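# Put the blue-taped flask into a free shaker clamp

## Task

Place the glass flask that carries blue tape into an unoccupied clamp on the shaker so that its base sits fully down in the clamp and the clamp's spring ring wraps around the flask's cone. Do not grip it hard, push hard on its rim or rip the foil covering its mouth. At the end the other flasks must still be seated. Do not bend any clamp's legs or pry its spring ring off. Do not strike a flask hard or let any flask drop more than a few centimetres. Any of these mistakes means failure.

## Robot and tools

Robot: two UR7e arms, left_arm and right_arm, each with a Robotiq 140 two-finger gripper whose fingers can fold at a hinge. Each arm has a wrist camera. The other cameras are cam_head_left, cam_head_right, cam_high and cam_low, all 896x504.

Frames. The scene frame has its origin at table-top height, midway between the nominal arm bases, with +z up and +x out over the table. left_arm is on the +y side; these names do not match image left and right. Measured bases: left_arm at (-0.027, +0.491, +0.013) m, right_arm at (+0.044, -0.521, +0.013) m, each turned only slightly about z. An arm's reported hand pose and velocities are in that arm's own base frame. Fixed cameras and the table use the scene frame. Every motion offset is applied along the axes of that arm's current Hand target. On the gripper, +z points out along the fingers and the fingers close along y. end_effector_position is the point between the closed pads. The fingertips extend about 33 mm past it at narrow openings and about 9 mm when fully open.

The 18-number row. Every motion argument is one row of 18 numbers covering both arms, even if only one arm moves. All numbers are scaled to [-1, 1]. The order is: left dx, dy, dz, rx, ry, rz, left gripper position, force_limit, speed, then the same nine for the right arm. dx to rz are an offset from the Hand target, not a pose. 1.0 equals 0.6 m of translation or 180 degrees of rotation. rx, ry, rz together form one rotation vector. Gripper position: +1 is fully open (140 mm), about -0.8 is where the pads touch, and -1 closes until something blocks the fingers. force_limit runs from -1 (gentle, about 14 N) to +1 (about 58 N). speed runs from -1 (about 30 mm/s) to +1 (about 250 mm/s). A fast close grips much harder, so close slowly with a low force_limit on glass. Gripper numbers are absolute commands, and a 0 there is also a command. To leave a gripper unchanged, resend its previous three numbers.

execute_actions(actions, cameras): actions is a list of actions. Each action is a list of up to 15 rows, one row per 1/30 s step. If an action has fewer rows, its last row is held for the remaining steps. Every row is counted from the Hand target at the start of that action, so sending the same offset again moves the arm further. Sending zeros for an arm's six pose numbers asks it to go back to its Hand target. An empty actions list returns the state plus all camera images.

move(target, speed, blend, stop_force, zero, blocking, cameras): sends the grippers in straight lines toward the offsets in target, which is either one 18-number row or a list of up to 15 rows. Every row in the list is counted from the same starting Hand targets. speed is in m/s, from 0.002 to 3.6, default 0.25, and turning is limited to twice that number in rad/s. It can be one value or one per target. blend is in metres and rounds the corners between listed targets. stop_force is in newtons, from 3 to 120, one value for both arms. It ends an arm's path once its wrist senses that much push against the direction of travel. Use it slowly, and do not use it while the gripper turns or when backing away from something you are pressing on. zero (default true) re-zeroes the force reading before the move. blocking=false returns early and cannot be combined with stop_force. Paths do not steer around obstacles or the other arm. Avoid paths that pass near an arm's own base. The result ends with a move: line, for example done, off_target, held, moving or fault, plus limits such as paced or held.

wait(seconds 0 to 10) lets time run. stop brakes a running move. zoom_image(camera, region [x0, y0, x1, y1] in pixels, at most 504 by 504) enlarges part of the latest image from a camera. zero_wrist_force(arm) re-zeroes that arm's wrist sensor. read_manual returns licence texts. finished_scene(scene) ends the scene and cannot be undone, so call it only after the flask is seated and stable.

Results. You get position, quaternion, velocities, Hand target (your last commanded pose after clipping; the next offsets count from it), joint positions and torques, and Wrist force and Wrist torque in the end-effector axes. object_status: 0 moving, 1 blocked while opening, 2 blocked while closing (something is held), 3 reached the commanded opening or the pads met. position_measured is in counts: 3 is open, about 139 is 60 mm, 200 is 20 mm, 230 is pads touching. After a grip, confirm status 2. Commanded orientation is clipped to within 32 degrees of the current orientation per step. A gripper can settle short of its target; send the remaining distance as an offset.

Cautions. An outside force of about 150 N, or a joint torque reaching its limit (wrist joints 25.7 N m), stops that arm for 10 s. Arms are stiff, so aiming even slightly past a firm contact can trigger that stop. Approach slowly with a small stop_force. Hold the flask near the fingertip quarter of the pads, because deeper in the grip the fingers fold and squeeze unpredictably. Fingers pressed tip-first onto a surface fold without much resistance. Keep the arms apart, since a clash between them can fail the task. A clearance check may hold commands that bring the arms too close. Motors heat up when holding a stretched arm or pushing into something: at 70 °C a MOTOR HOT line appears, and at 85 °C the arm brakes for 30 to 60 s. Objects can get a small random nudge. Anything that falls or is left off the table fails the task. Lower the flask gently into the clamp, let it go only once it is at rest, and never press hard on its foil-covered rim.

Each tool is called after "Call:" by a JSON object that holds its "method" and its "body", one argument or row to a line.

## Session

Call:
{"method": "execute_actions", "body": {
  "actions": []
}}

Scene clock: 0.00 s.
left_arm: end_effector_position=(+0.3358, +0.0733, +0.1277) position_measured=3 object_status=3 end_effector_quat_wxyz=(-0.436, +0.545, +0.714, +0.047) | right_arm: end_effector_position=(+0.8027, -0.1361, +0.3031) position_measured=3 object_status=3 end_effector_quat_wxyz=(-0.340, +0.789, +0.404, +0.314)
Joint positions: left_arm=[-0.441 -1.348 1.827 -1.167 -1.323 0.745] | right_arm=[-0.642 -0.55 0.179 -0.722 -0.699 1.328]
Joint velocities: within noise
Joint torques (N m): no reading
Motor temperatures (°C): left_arm=[30 33 29 36 41 40] | right_arm=[32 25 30 35 35 40]
Wrist force (N): no reading
Wrist torque (N m): no reading
Wrist force, peak (N): no reading
Hand target: left_arm +0.3358, +0.0733, +0.1277; -0.436, +0.545, +0.714, +0.047 | right_arm +0.8027, -0.1361, +0.3031; -0.340, +0.789, +0.404, +0.314
Tool commands: left_gripper/position=+1.0 left_gripper/force_limit=+1.0 left_gripper/speed=+1.0 right_gripper/position=+1.0 right_gripper/force_limit=+1.0 right_gripper/speed=+1.0

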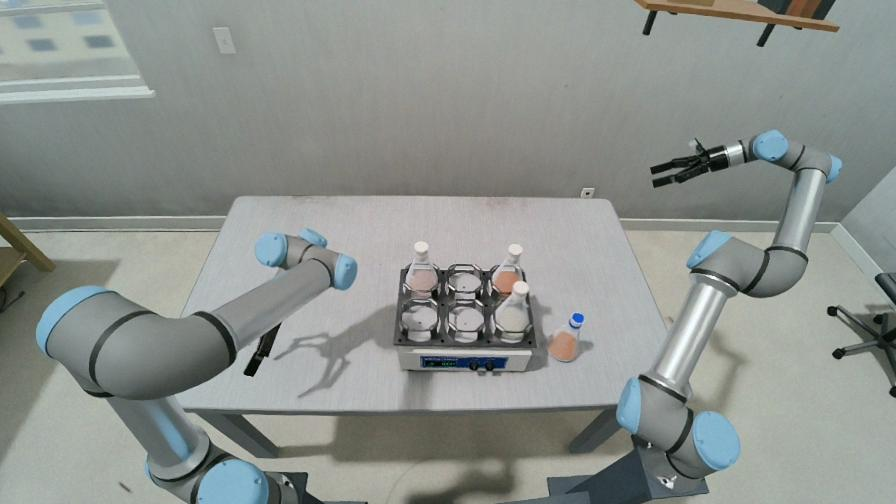

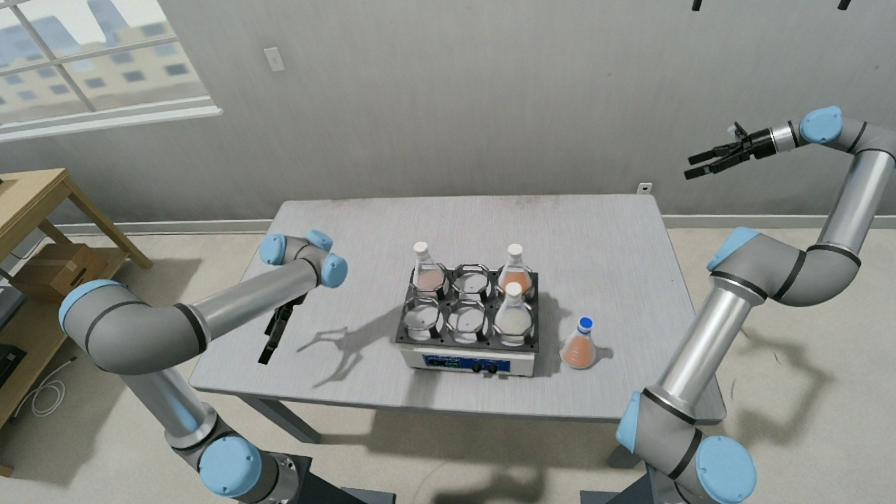

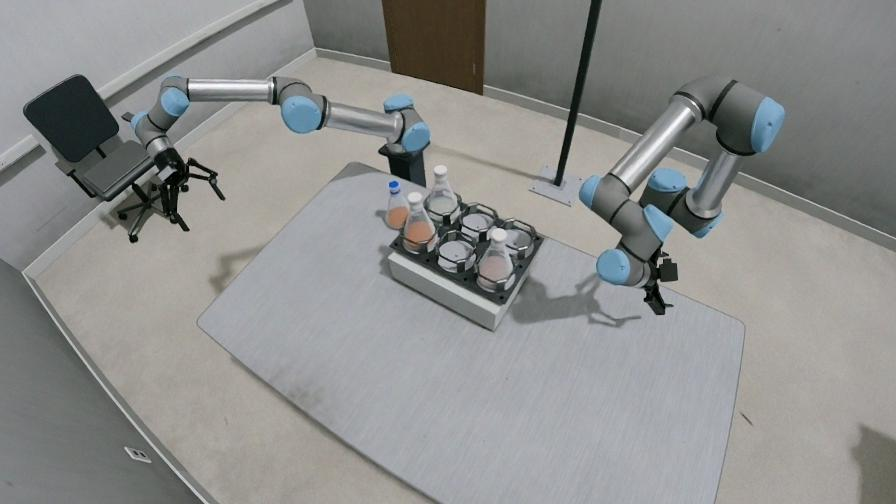

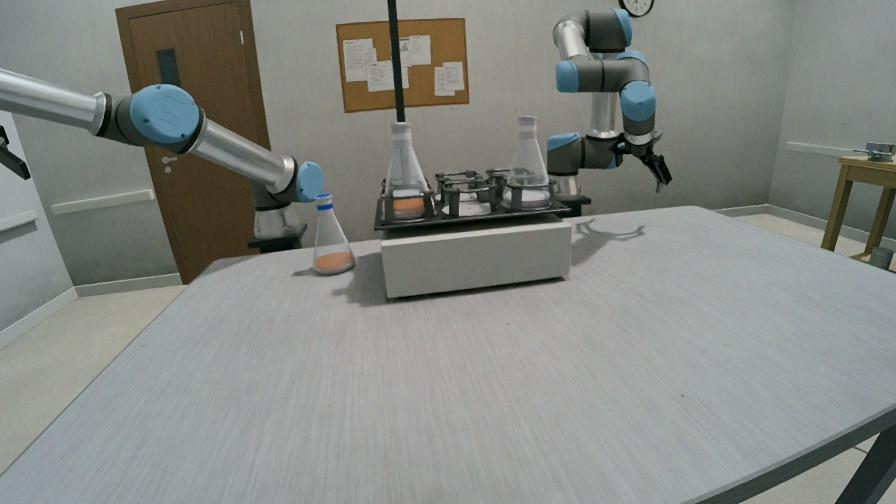

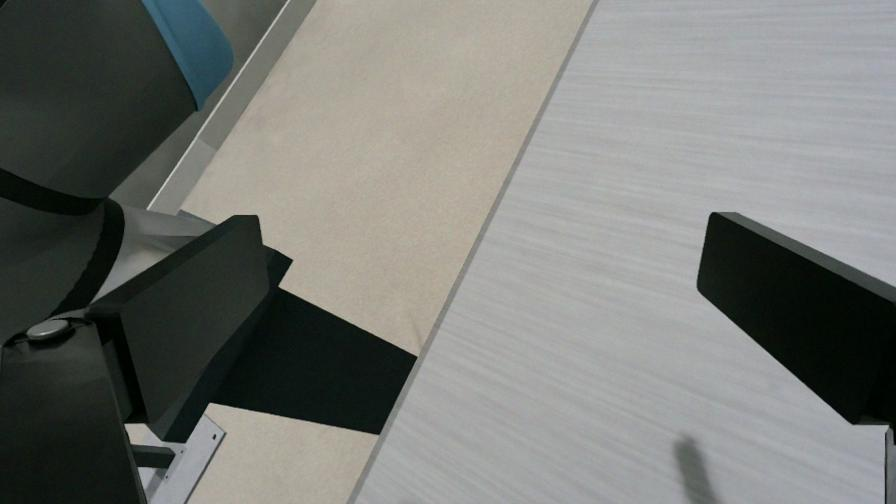

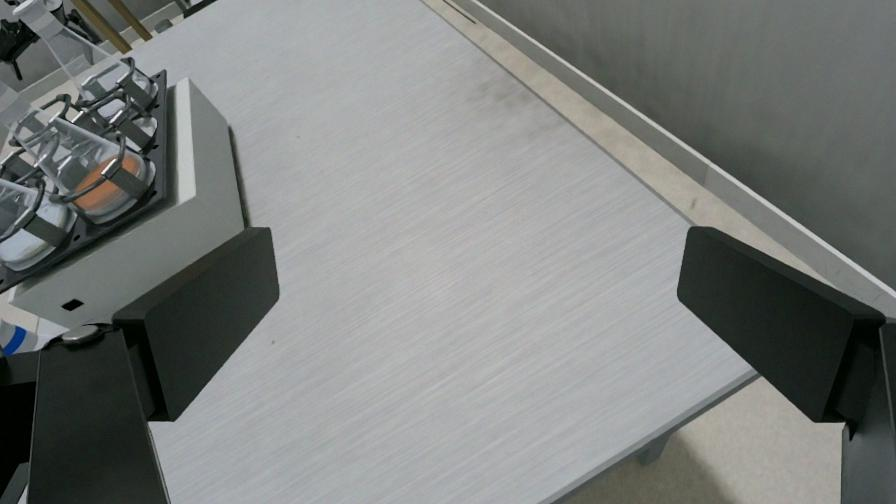

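Call:
{"method": "move", "body": {
  "target": [0,0,0,0,0,0,1,1,1,-0.228,-0.787,0.032,0.0637,-0.0388,-0.1647,1,1,1],
  "speed": 0.3,
  "cameras": ["cam_right_wrist","cam_head_right","cam_low"]
}}

Scene clock: 50.60 s.
left_arm: end_effector_position=(+0.3358, +0.0733, +0.1277) position_measured=3 object_status=3 end_effector_quat_wxyz=(-0.436, +0.545, +0.714, +0.047) | right_arm: end_effector_position=(+0.3400, +0.0301, +0.3202) position_measured=3 object_status=3 end_effector_quat_wxyz=(-0.300, +0.640, +0.640, +0.301)
Joint positions: left_arm=[-0.441 -1.348 1.827 -1.167 -1.323 0.745] | right_arm=[-0.893 -1.782 1.758 -0.795 -1.066 0.474]
Joint torques (N m): left_arm=[-0.92 -30.24 -18.97 -0.03 0.28 0.23] | right_arm=[-0.14 -22.86 -27.2 -1.12 1.89 -1.14]
Wrist force (N): left_arm=[0.0 0.1 0.0] | right_arm=[-0.2 -0.5 0.0]
Wrist torque (N m): left_arm=[0.01 -0.01 0.00] | right_arm=[-0.16 0.04 0.00]
Wrist force, peak (N): left_arm=[0.2 0.4 0.1] | right_arm=[1.0 -3.5 1.2]
Hand target: left_arm +0.3358, +0.0733, +0.1277; -0.436, +0.545, +0.714, +0.047 | right_arm +0.3400, +0.0302, +0.3202; -0.300, +0.640, +0.640, +0.301
Off the commanded pose: left_arm 0.000 m, 0 deg | right_arm 0.000 m, 0 deg.
move: done
Images, in order (width x height): cam_head_right 896x504, cam_low 896x504, cam_right_wrist 896x504.

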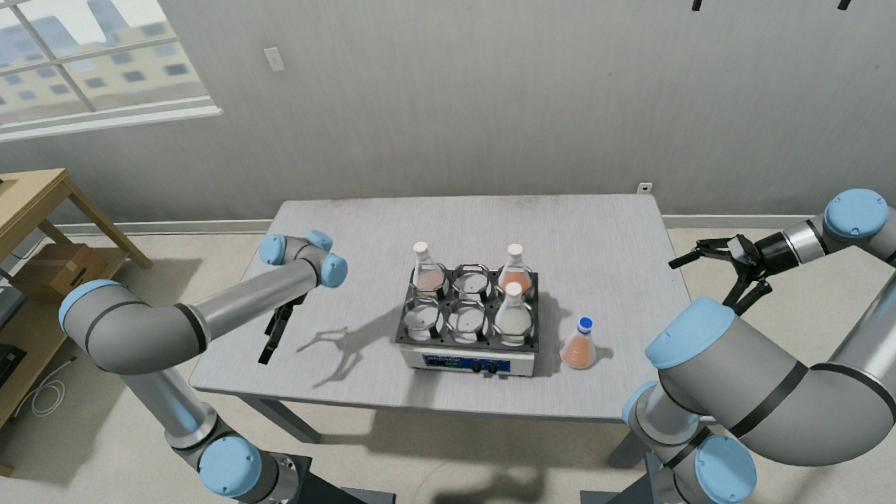

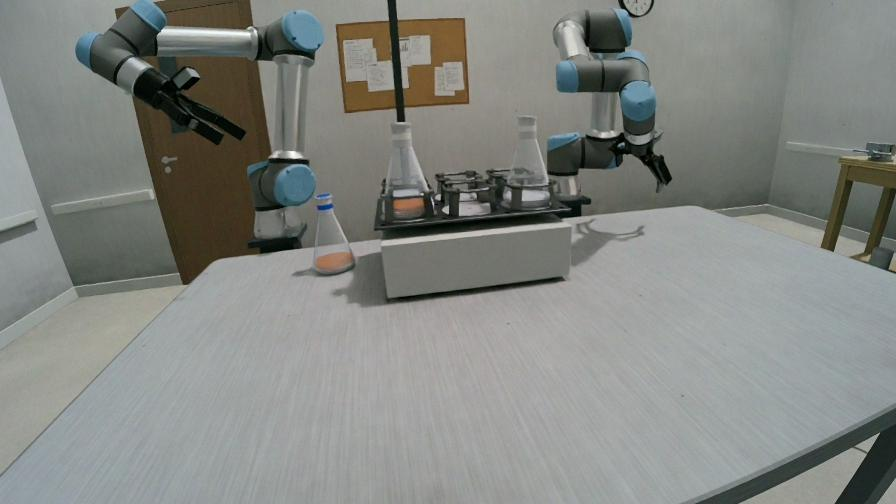

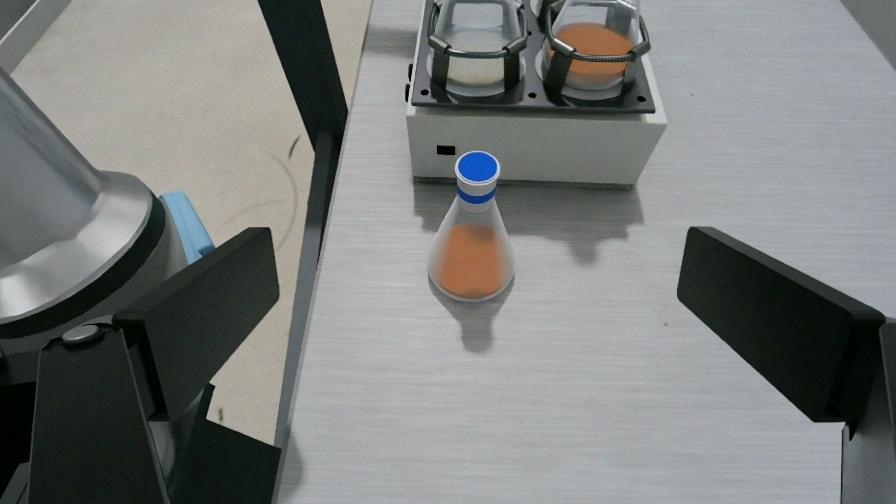

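Call:
{"method": "move", "body": {
  "target": [
    [0,0,0,0,0,0,1,1,1,-0.1637,0.03,0.2897,0,0,0,1,1,1],
    [0,0,0,0,0,0,1,1,1,-0.0765,0.03,0.3937,0,0,0,1,1,1]
  ],
  "speed": [0.25,0.08],
  "cameras": ["cam_right_wrist","cam_low"]
}}

Call:
{"method": "zoom_image", "body": {
  "camera": "cam_low",
  "region": [200, 140, 440, 300]
}}

Scene clock: 89.57 s.
left_arm: end_effector_position=(+0.3358, +0.0733, +0.1277) position_measured=3 object_status=3 end_effector_quat_wxyz=(-0.436, +0.545, +0.714, +0.047) | right_arm: end_effector_position=(+0.3583, +0.1826, +0.1340) position_measured=3 object_status=3 end_effector_quat_wxyz=(-0.300, +0.640, +0.640, +0.301)
Joint positions: left_arm=[-0.441 -1.348 1.827 -1.167 -1.323 0.745] | right_arm=[-0.534 -1.783 2.298 -1.537 -0.846 0.823]
Joint torques (N m): left_arm=[0.37 -29.49 -18.96 -0.02 0.56 -0.03] | right_arm=[-0.18 1.4 -36.26 0.3 -1.16 -1.29]
Wrist force (N): left_arm=[0.1 0.1 -0.1] | right_arm=[0.2 -0.4 0.1]
Wrist torque (N m): left_arm=[0.03 -0.01 0.00] | right_arm=[-0.08 0.01 0.21]
Wrist force, peak (N): left_arm=[0.1 0.3 0.3] | right_arm=[1.5 -0.7 -2.7]
Hand target: left_arm +0.3358, +0.0733, +0.1277; -0.436, +0.545, +0.714, +0.047 | right_arm +0.3583, +0.1825, +0.1340; -0.300, +0.640, +0.640, +0.301
Off the commanded pose: left_arm 0.000 m, 0 deg | right_arm 0.000 m, 0 deg.
move: done
Images, in order (width x height): cam_low 896x504, cam_right_wrist 896x504.

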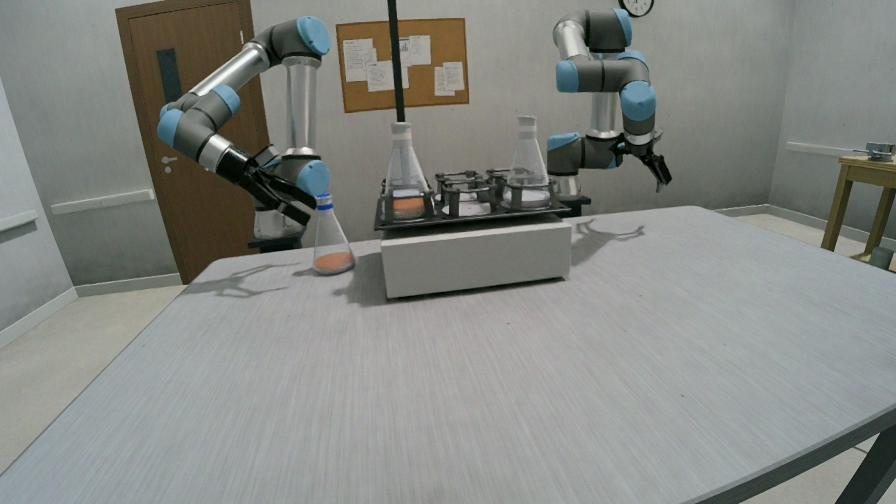

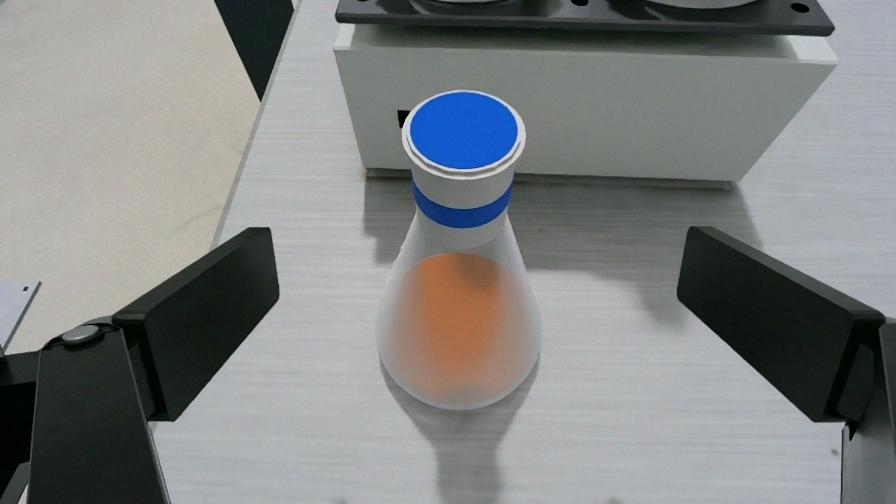

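Scaled by 2.100 from the camera's 896x504 image, which has a finer 1280x720 frame.

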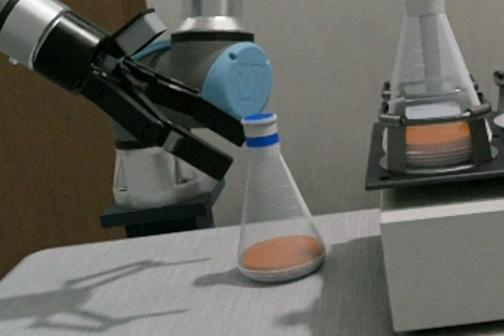

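Call:
{"method": "move", "body": {
  "target": [
    [0,0,0,0,0,0,1,1,1,0.0043,-0.003,0.0051,0,0,0,1,1,1],
    [0,0,0,0,0,0,1,1,1,0.0043,-0.003,0.0051,0,0,0,-1,-0.05,-1]
  ],
  "speed": 0.05
}}

Call:
{"method": "wait", "body": {
  "seconds": 1.5,
  "cameras": ["cam_right_wrist","cam_low"]
}}

Call:
{"method": "zoom_image", "body": {
  "camera": "cam_low",
  "region": [200, 140, 440, 300]
}}

Scene clock: 118.27 s.
left_arm: end_effector_position=(+0.3358, +0.0733, +0.1277) position_measured=3 object_status=3 end_effector_quat_wxyz=(-0.436, +0.545, +0.714, +0.047) | right_arm: end_effector_position=(+0.3565, +0.1865, +0.1341) position_measured=178 object_status=2 end_effector_quat_wxyz=(-0.300, +0.640, +0.640, +0.301)
Joint positions: left_arm=[-0.441 -1.348 1.827 -1.167 -1.323 0.745] | right_arm=[-0.526 -1.79 2.304 -1.542 -0.842 0.832]
Joint torques (N m): left_arm=[-1.26 -31.19 -19.6 0.17 0.51 0.02] | right_arm=[-6.93 2.89 -23.3 -10.44 -0.37 -2.01]
Wrist force (N): left_arm=[0.1 0.1 0.0] | right_arm=[37.1 -19.3 -34.2]
Wrist torque (N m): left_arm=[0.02 -0.04 0.00] | right_arm=[1.11 0.01 0.67]
Wrist force, peak (N): left_arm=[0.3 0.2 -0.2] | right_arm=[38.3 -19.2 -34.6]
Hand target: left_arm +0.3358, +0.0733, +0.1277; -0.436, +0.545, +0.714, +0.047 | right_arm +0.3565, +0.1865, +0.1340; -0.300, +0.640, +0.640, +0.301
Off the commanded pose: left_arm 0.000 m, 0 deg | right_arm 0.000 m, 0 deg.
move: done

Scene clock: 119.77 s.
left_arm: end_effector_position=(+0.3358, +0.0733, +0.1277) position_measured=3 object_status=3 end_effector_quat_wxyz=(-0.436, +0.545, +0.714, +0.047) | right_arm: end_effector_position=(+0.3565, +0.1865, +0.1340) position_measured=178 object_status=2 end_effector_quat_wxyz=(-0.300, +0.640, +0.640, +0.301)
Joint positions: left_arm=[-0.441 -1.348 1.827 -1.167 -1.323 0.745] | right_arm=[-0.526 -1.79 2.304 -1.543 -0.842 0.832]
Joint torques (N m): left_arm=[-0.11 -29.37 -18.86 -0.02 0.47 -0.07] | right_arm=[-8.17 1.88 -3.01 -10.38 0.26 -2.09]
Wrist force (N): left_arm=[0.1 0.0 0.0] | right_arm=[38.8 -20.1 -35.6]
Wrist torque (N m): left_arm=[0.00 -0.02 0.00] | right_arm=[1.11 0.01 0.69]
Wrist force, peak (N): left_arm=[0.0 0.5 0.1] | right_arm=[39.9 -19.8 -36.5]
Hand target: left_arm +0.3358, +0.0733, +0.1277; -0.436, +0.545, +0.714, +0.047 | right_arm +0.3565, +0.1865, +0.1340; -0.300, +0.640, +0.640, +0.301
Tool commands: left_gripper/position=+1.0 left_gripper/force_limit=+1.0 left_gripper/speed=+1.0 right_gripper/position=-1.0 right_gripper/force_limit=-0.05 right_gripper/speed=-1.0
Off the commanded pose: left_arm 0.000 m, 0 deg | right_arm 0.000 m, 0 deg.
wait: 1.50 s; at rest by 0.17 s
Images, in order (width x height): cam_low 896x504, cam_right_wrist 896x504.

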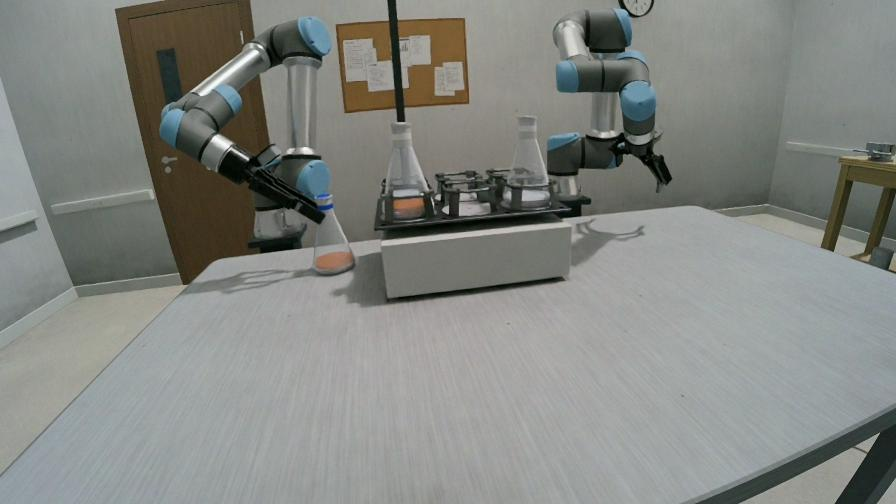

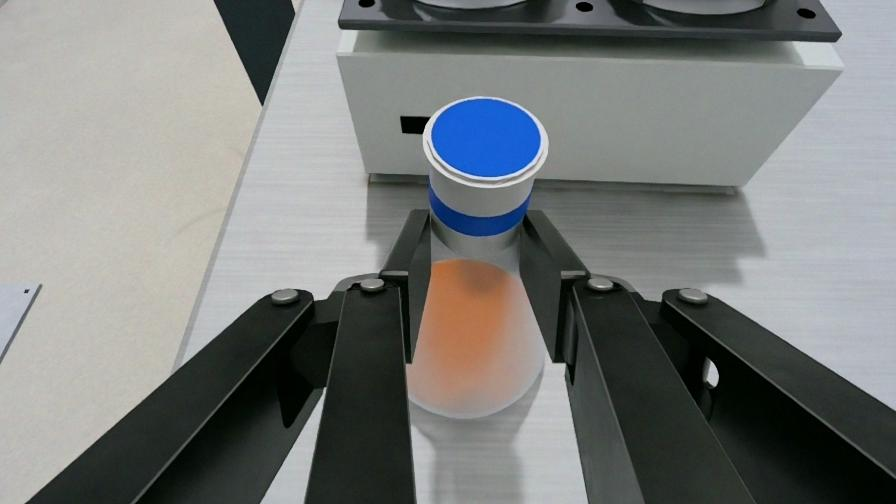

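Scaled by 2.100 from the camera's 896x504 image, which has a finer 1280x720 frame.

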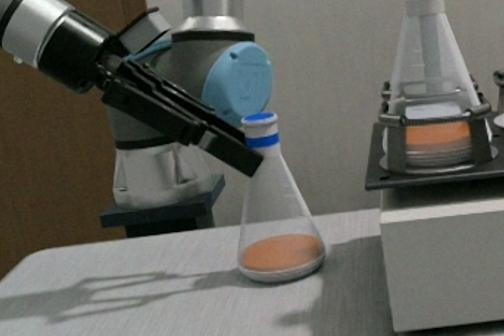

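Call:
{"method": "move", "body": {
  "target": [0,0,0,0,0,0,1,1,1,0.0383,0,-0.0322,0,0,0,-1,-0.05,-1],
  "speed": 0.02,
  "cameras": ["cam_right_wrist","cam_low"]
}}

Call:
{"method": "zoom_image", "body": {
  "camera": "cam_low",
  "region": [200, 140, 440, 300]
}}

Scene clock: 128.63 s.
left_arm: end_effector_position=(+0.3358, +0.0733, +0.1277) position_measured=3 object_status=3 end_effector_quat_wxyz=(-0.436, +0.545, +0.714, +0.047) | right_arm: end_effector_position=(+0.3565, +0.1863, +0.1642) position_measured=179 object_status=2 end_effector_quat_wxyz=(-0.300, +0.640, +0.641, +0.301) end_effector_velocity=(+0.001, -0.001, +0.000) end_effector_angular_velocity=(-0.003, -0.004, +0.001)
Joint positions: left_arm=[-0.441 -1.348 1.827 -1.167 -1.323 0.745] | right_arm=[-0.527 -1.832 2.248 -1.444 -0.843 0.831]
Joint velocities: left_arm=[within noise] | right_arm=[0 -0.001 0.001 -0.005 -0.001 0]
Joint torques (N m): left_arm=[0.4 -29.24 -18.58 0.06 0.37 -0.13] | right_arm=[-6.46 -3.49 -14.12 -3.13 -0.38 -2.15]
Wrist force (N): left_arm=[0.1 0.0 0.0] | right_arm=[-2.7 -0.6 1.9]
Wrist torque (N m): left_arm=[0.01 0.00 0.00] | right_arm=[-0.15 -0.05 0.20]
Wrist force, peak (N): left_arm=[0.2 0.3 -0.3] | right_arm=[39.9 -19.9 -36.8]
Hand target: left_arm +0.3358, +0.0733, +0.1277; -0.436, +0.545, +0.714, +0.047 | right_arm +0.3565, +0.1864, +0.1641; -0.300, +0.640, +0.640, +0.301
Off the commanded pose: left_arm 0.000 m, 0 deg | right_arm 0.000 m, 0 deg.
move: done
Images, in order (width x height): cam_low 896x504, cam_right_wrist 896x504.

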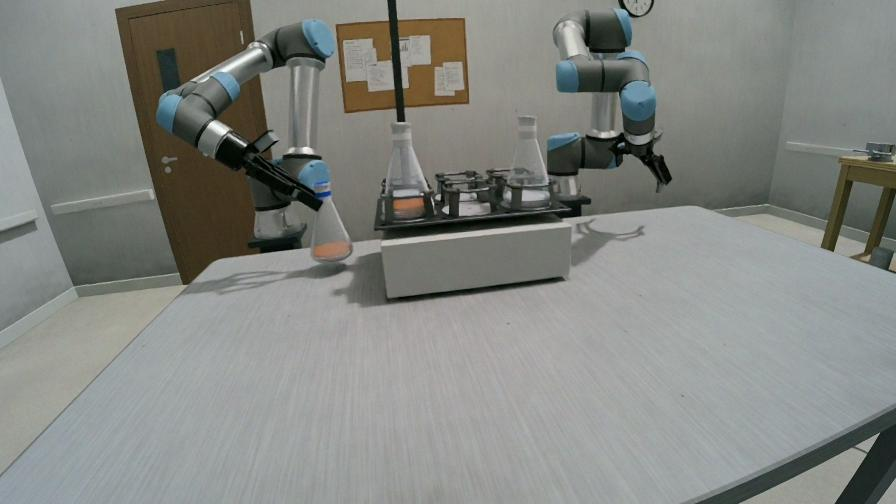

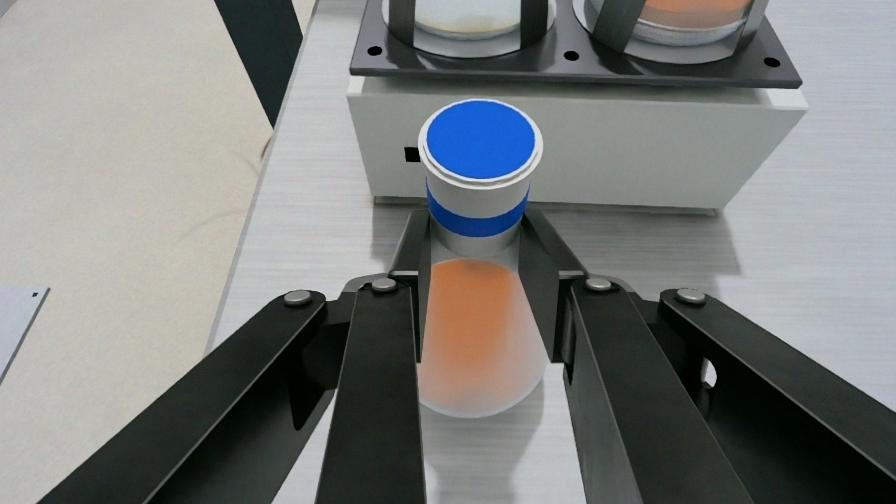

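Scaled by 2.100 from the camera's 896x504 image, which has a finer 1280x720 frame.

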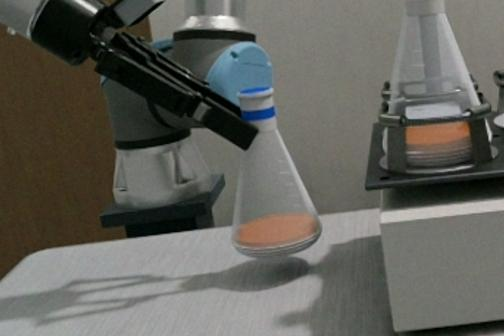

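Call:
{"method": "move", "body": {
  "target": [
    [0,0,0,0,0,0,1,1,1,0.4162,0,-0.3494,0,0,0,-1,-0.05,-1],
    [0,0,0,0,0,0,1,1,1,0.774,-0.0025,0.077,-0.2553,0,0.2143,-1,-0.05,-1]
  ],
  "speed": 0.18,
  "blend": [0.03,0],
  "cameras": ["cam_right_wrist","cam_low","cam_head_right"]
}}

Scene clock: 164.43 s.
left_arm: end_effector_position=(+0.3358, +0.0733, +0.1277) position_measured=3 object_status=3 end_effector_quat_wxyz=(-0.436, +0.545, +0.714, +0.047) | right_arm: end_effector_position=(+0.3542, +0.5187, +0.4918) position_measured=179 object_status=2 end_effector_quat_wxyz=(-0.111, +0.875, +0.234, +0.410)
Joint positions: left_arm=[-0.441 -1.348 1.827 -1.167 -1.323 0.745] | right_arm=[0.897 -1.698 1.615 -2.33 -1.853 3.389]
Joint torques (N m): left_arm=[0.68 -29.72 -19.85 0.07 0.67 0.01] | right_arm=[5.43 -19.21 -22.54 -6.48 -1.77 1.8]
Wrist force (N): left_arm=[-0.1 -0.1 0.1] | right_arm=[-3.2 -0.9 1.7]
Wrist torque (N m): left_arm=[-0.03 0.03 0.00] | right_arm=[-0.13 0.03 0.16]
Wrist force, peak (N): left_arm=[-0.3 0.3 0.0] | right_arm=[-5.3 -1.0 3.8]
Hand target: left_arm +0.3358, +0.0733, +0.1277; -0.436, +0.545, +0.714, +0.047 | right_arm +0.3543, +0.5187, +0.4917; -0.111, +0.875, +0.234, +0.410
Off the commanded pose: left_arm 0.000 m, 0 deg | right_arm 0.000 m, 0 deg.
move: done
Images, in order (width x height): cam_head_right 896x504, cam_low 896x504, cam_right_wrist 896x504.

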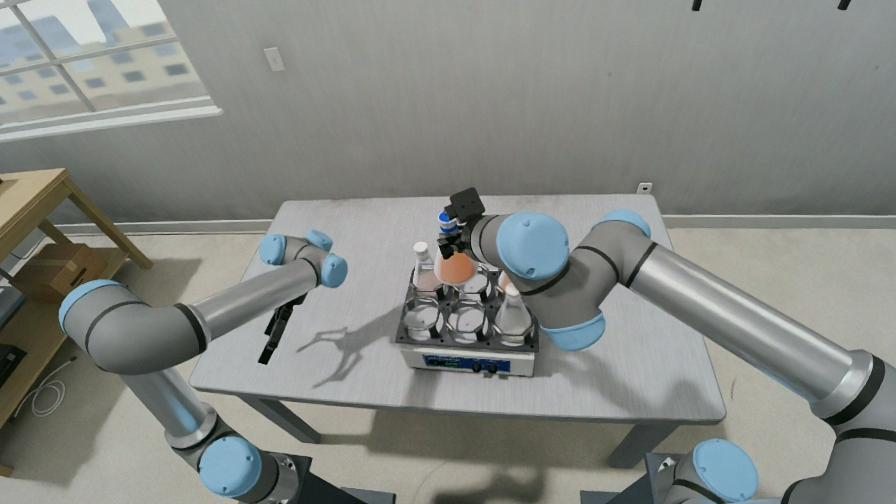

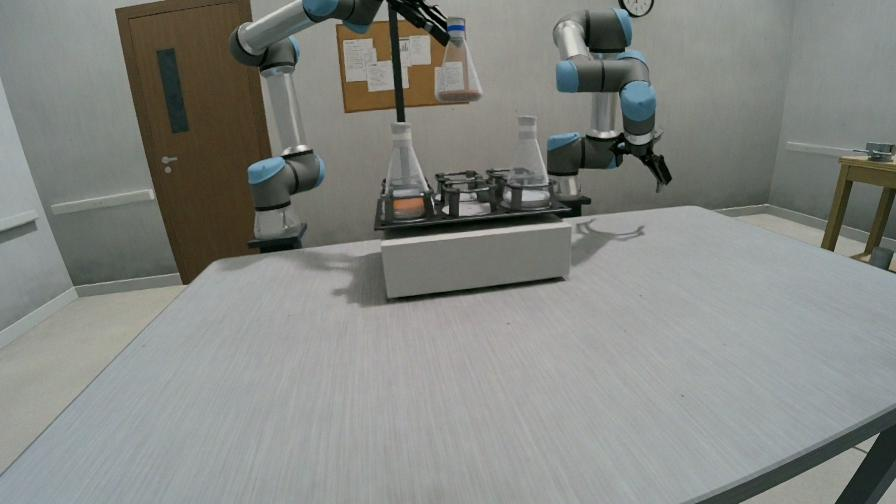

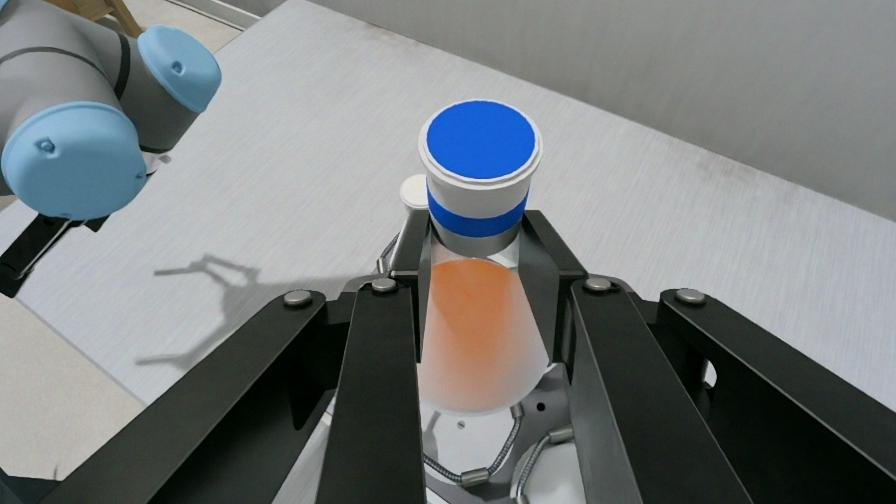

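Call:
{"method": "move", "body": {
  "target": [0,0,0,0,0,0,1,1,1,-0.115,0,0.0965,0,0,0,-1,-0.05,-1],
  "speed": 0.1,
  "cameras": ["cam_right_wrist","cam_low","cam_head_left","cam_high"]
}}

Call:
{"method": "zoom_image", "body": {
  "camera": "cam_low",
  "region": [370, 60, 590, 240]
}}

Call:
{"method": "zoom_image", "body": {
  "camera": "cam_head_left",
  "region": [370, 200, 560, 390]
}}

Call:
{"method": "zoom_image", "body": {
  "camera": "cam_high",
  "region": [380, 130, 560, 310]
}}

Scene clock: 192.27 s.
left_arm: end_effector_position=(+0.3358, +0.0733, +0.1277) position_measured=3 object_status=3 end_effector_quat_wxyz=(-0.436, +0.545, +0.714, +0.047) | right_arm: end_effector_position=(+0.3545, +0.5191, +0.4015) position_measured=179 object_status=2 end_effector_quat_wxyz=(-0.111, +0.875, +0.234, +0.410)
Joint positions: left_arm=[-0.441 -1.348 1.827 -1.167 -1.323 0.745] | right_arm=[0.898 -1.689 1.838 -2.562 -1.853 3.39]
Joint torques (N m): left_arm=[1.65 -29.36 -19.84 0.17 0.34 0.15] | right_arm=[3.63 -32.91 -39.11 -3.71 -2.43 -1.88]
Wrist force (N): left_arm=[0.1 0.2 -0.2] | right_arm=[-3.2 -0.9 2.1]
Wrist torque (N m): left_arm=[0.04 -0.01 0.00] | right_arm=[-0.18 0.07 0.05]
Wrist force, peak (N): left_arm=[0.2 0.2 -0.3] | right_arm=[-5.0 -0.8 3.2]
Hand target: left_arm +0.3358, +0.0733, +0.1277; -0.436, +0.545, +0.714, +0.047 | right_arm +0.3544, +0.5191, +0.4017; -0.111, +0.875, +0.234, +0.410
Off the commanded pose: left_arm 0.000 m, 0 deg | right_arm 0.000 m, 0 deg.
move: done
Images, in order (width x height): cam_head_left 896x504, cam_high 896x504, cam_low 896x504, cam_right_wrist 896x504.

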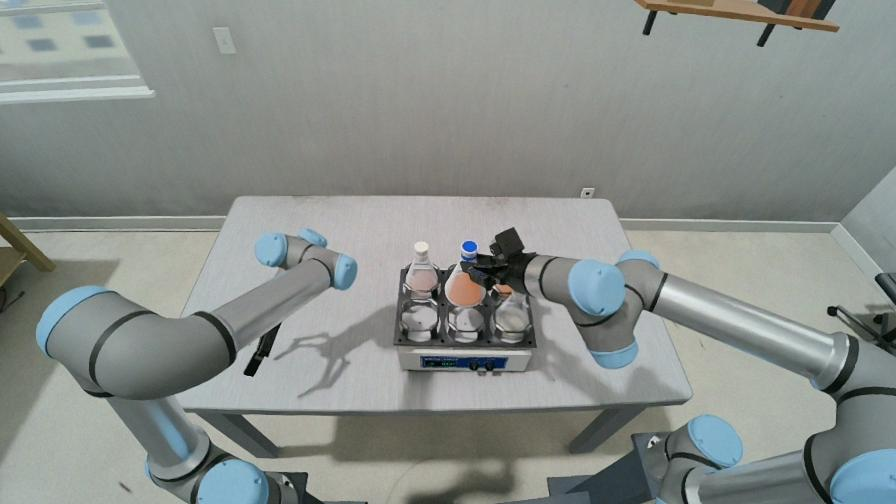

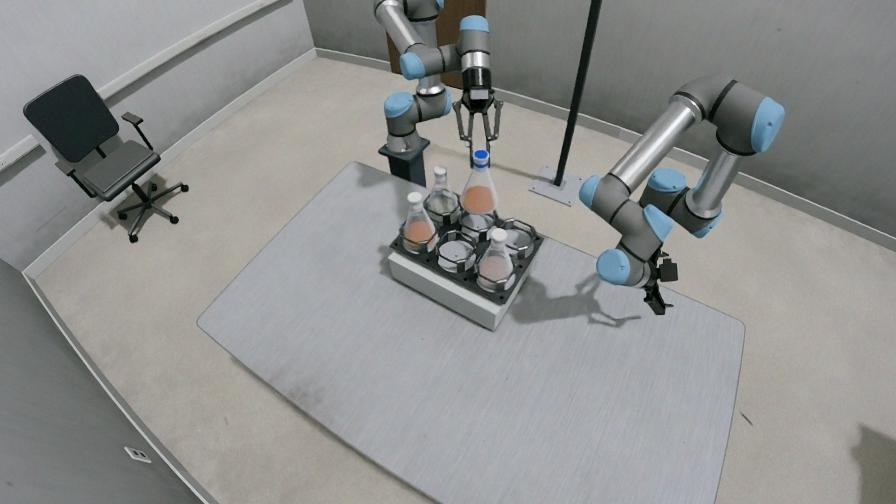

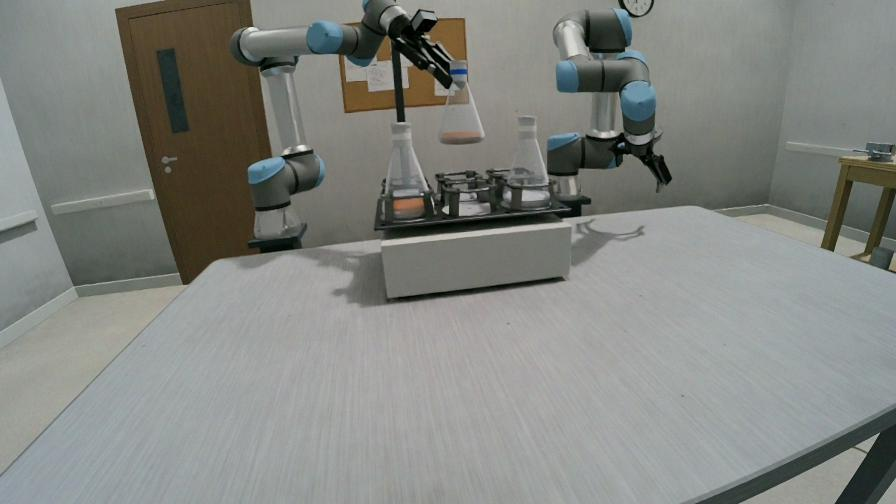

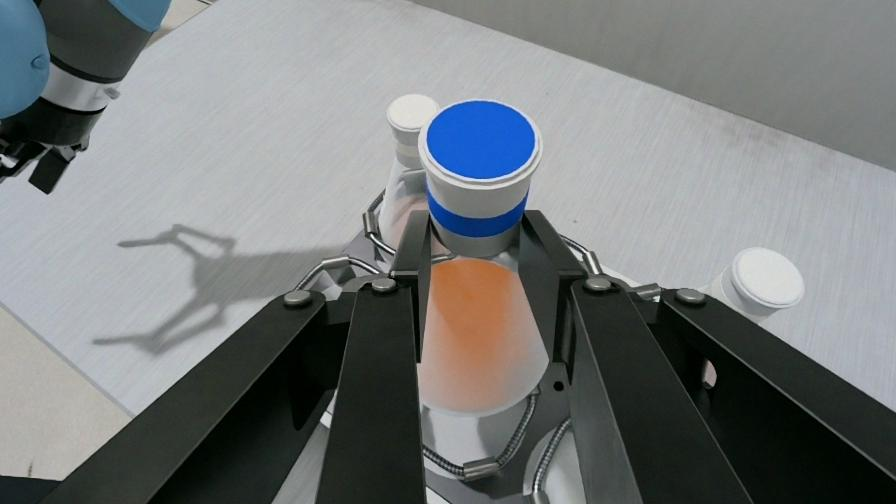

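Scaled by 2.291 from the camera's 896x504 image, which has a finer 1280x720 frame.

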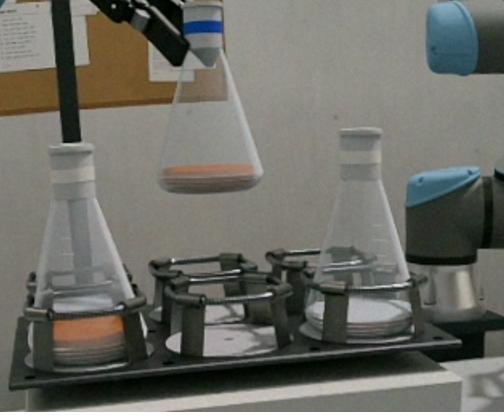

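Scaled by 2.653 from the camera's 896x504 image, which has a finer 1280x720 frame.

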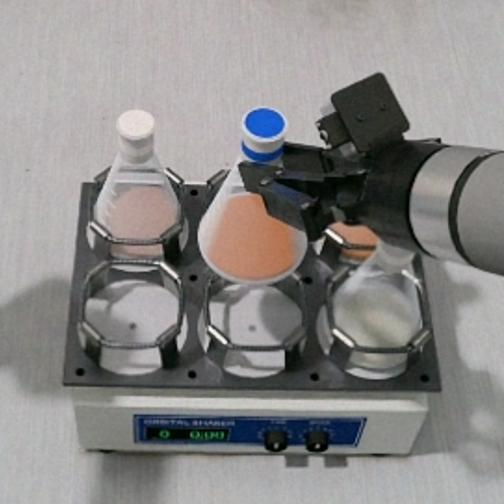

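Scaled by 2.800 from the camera's 896x504 image, which has a finer 1280x720 frame.

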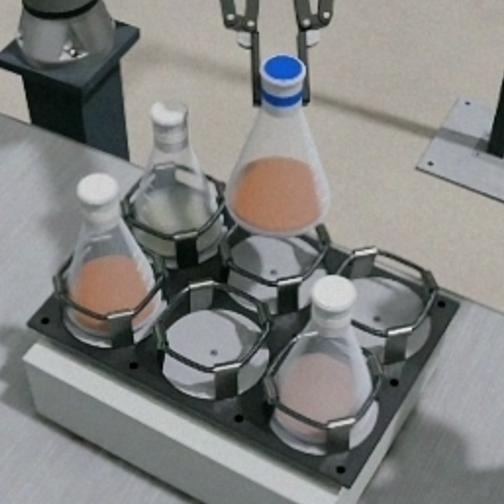

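Call:
{"method": "zoom_image", "body": {
  "camera": "cam_right_wrist",
  "region": [380, 230, 620, 504]
}}

Scaled by 1.839 from the camera's 896x504 image, which has a finer 1280x720 frame.

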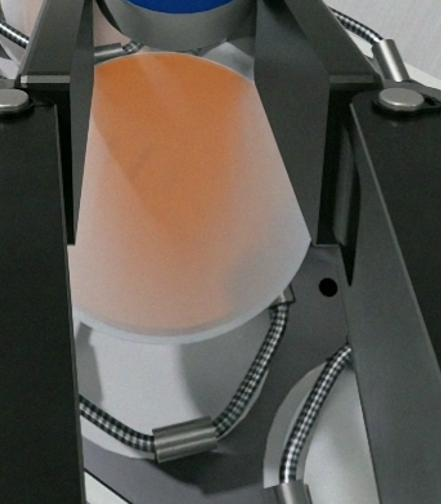

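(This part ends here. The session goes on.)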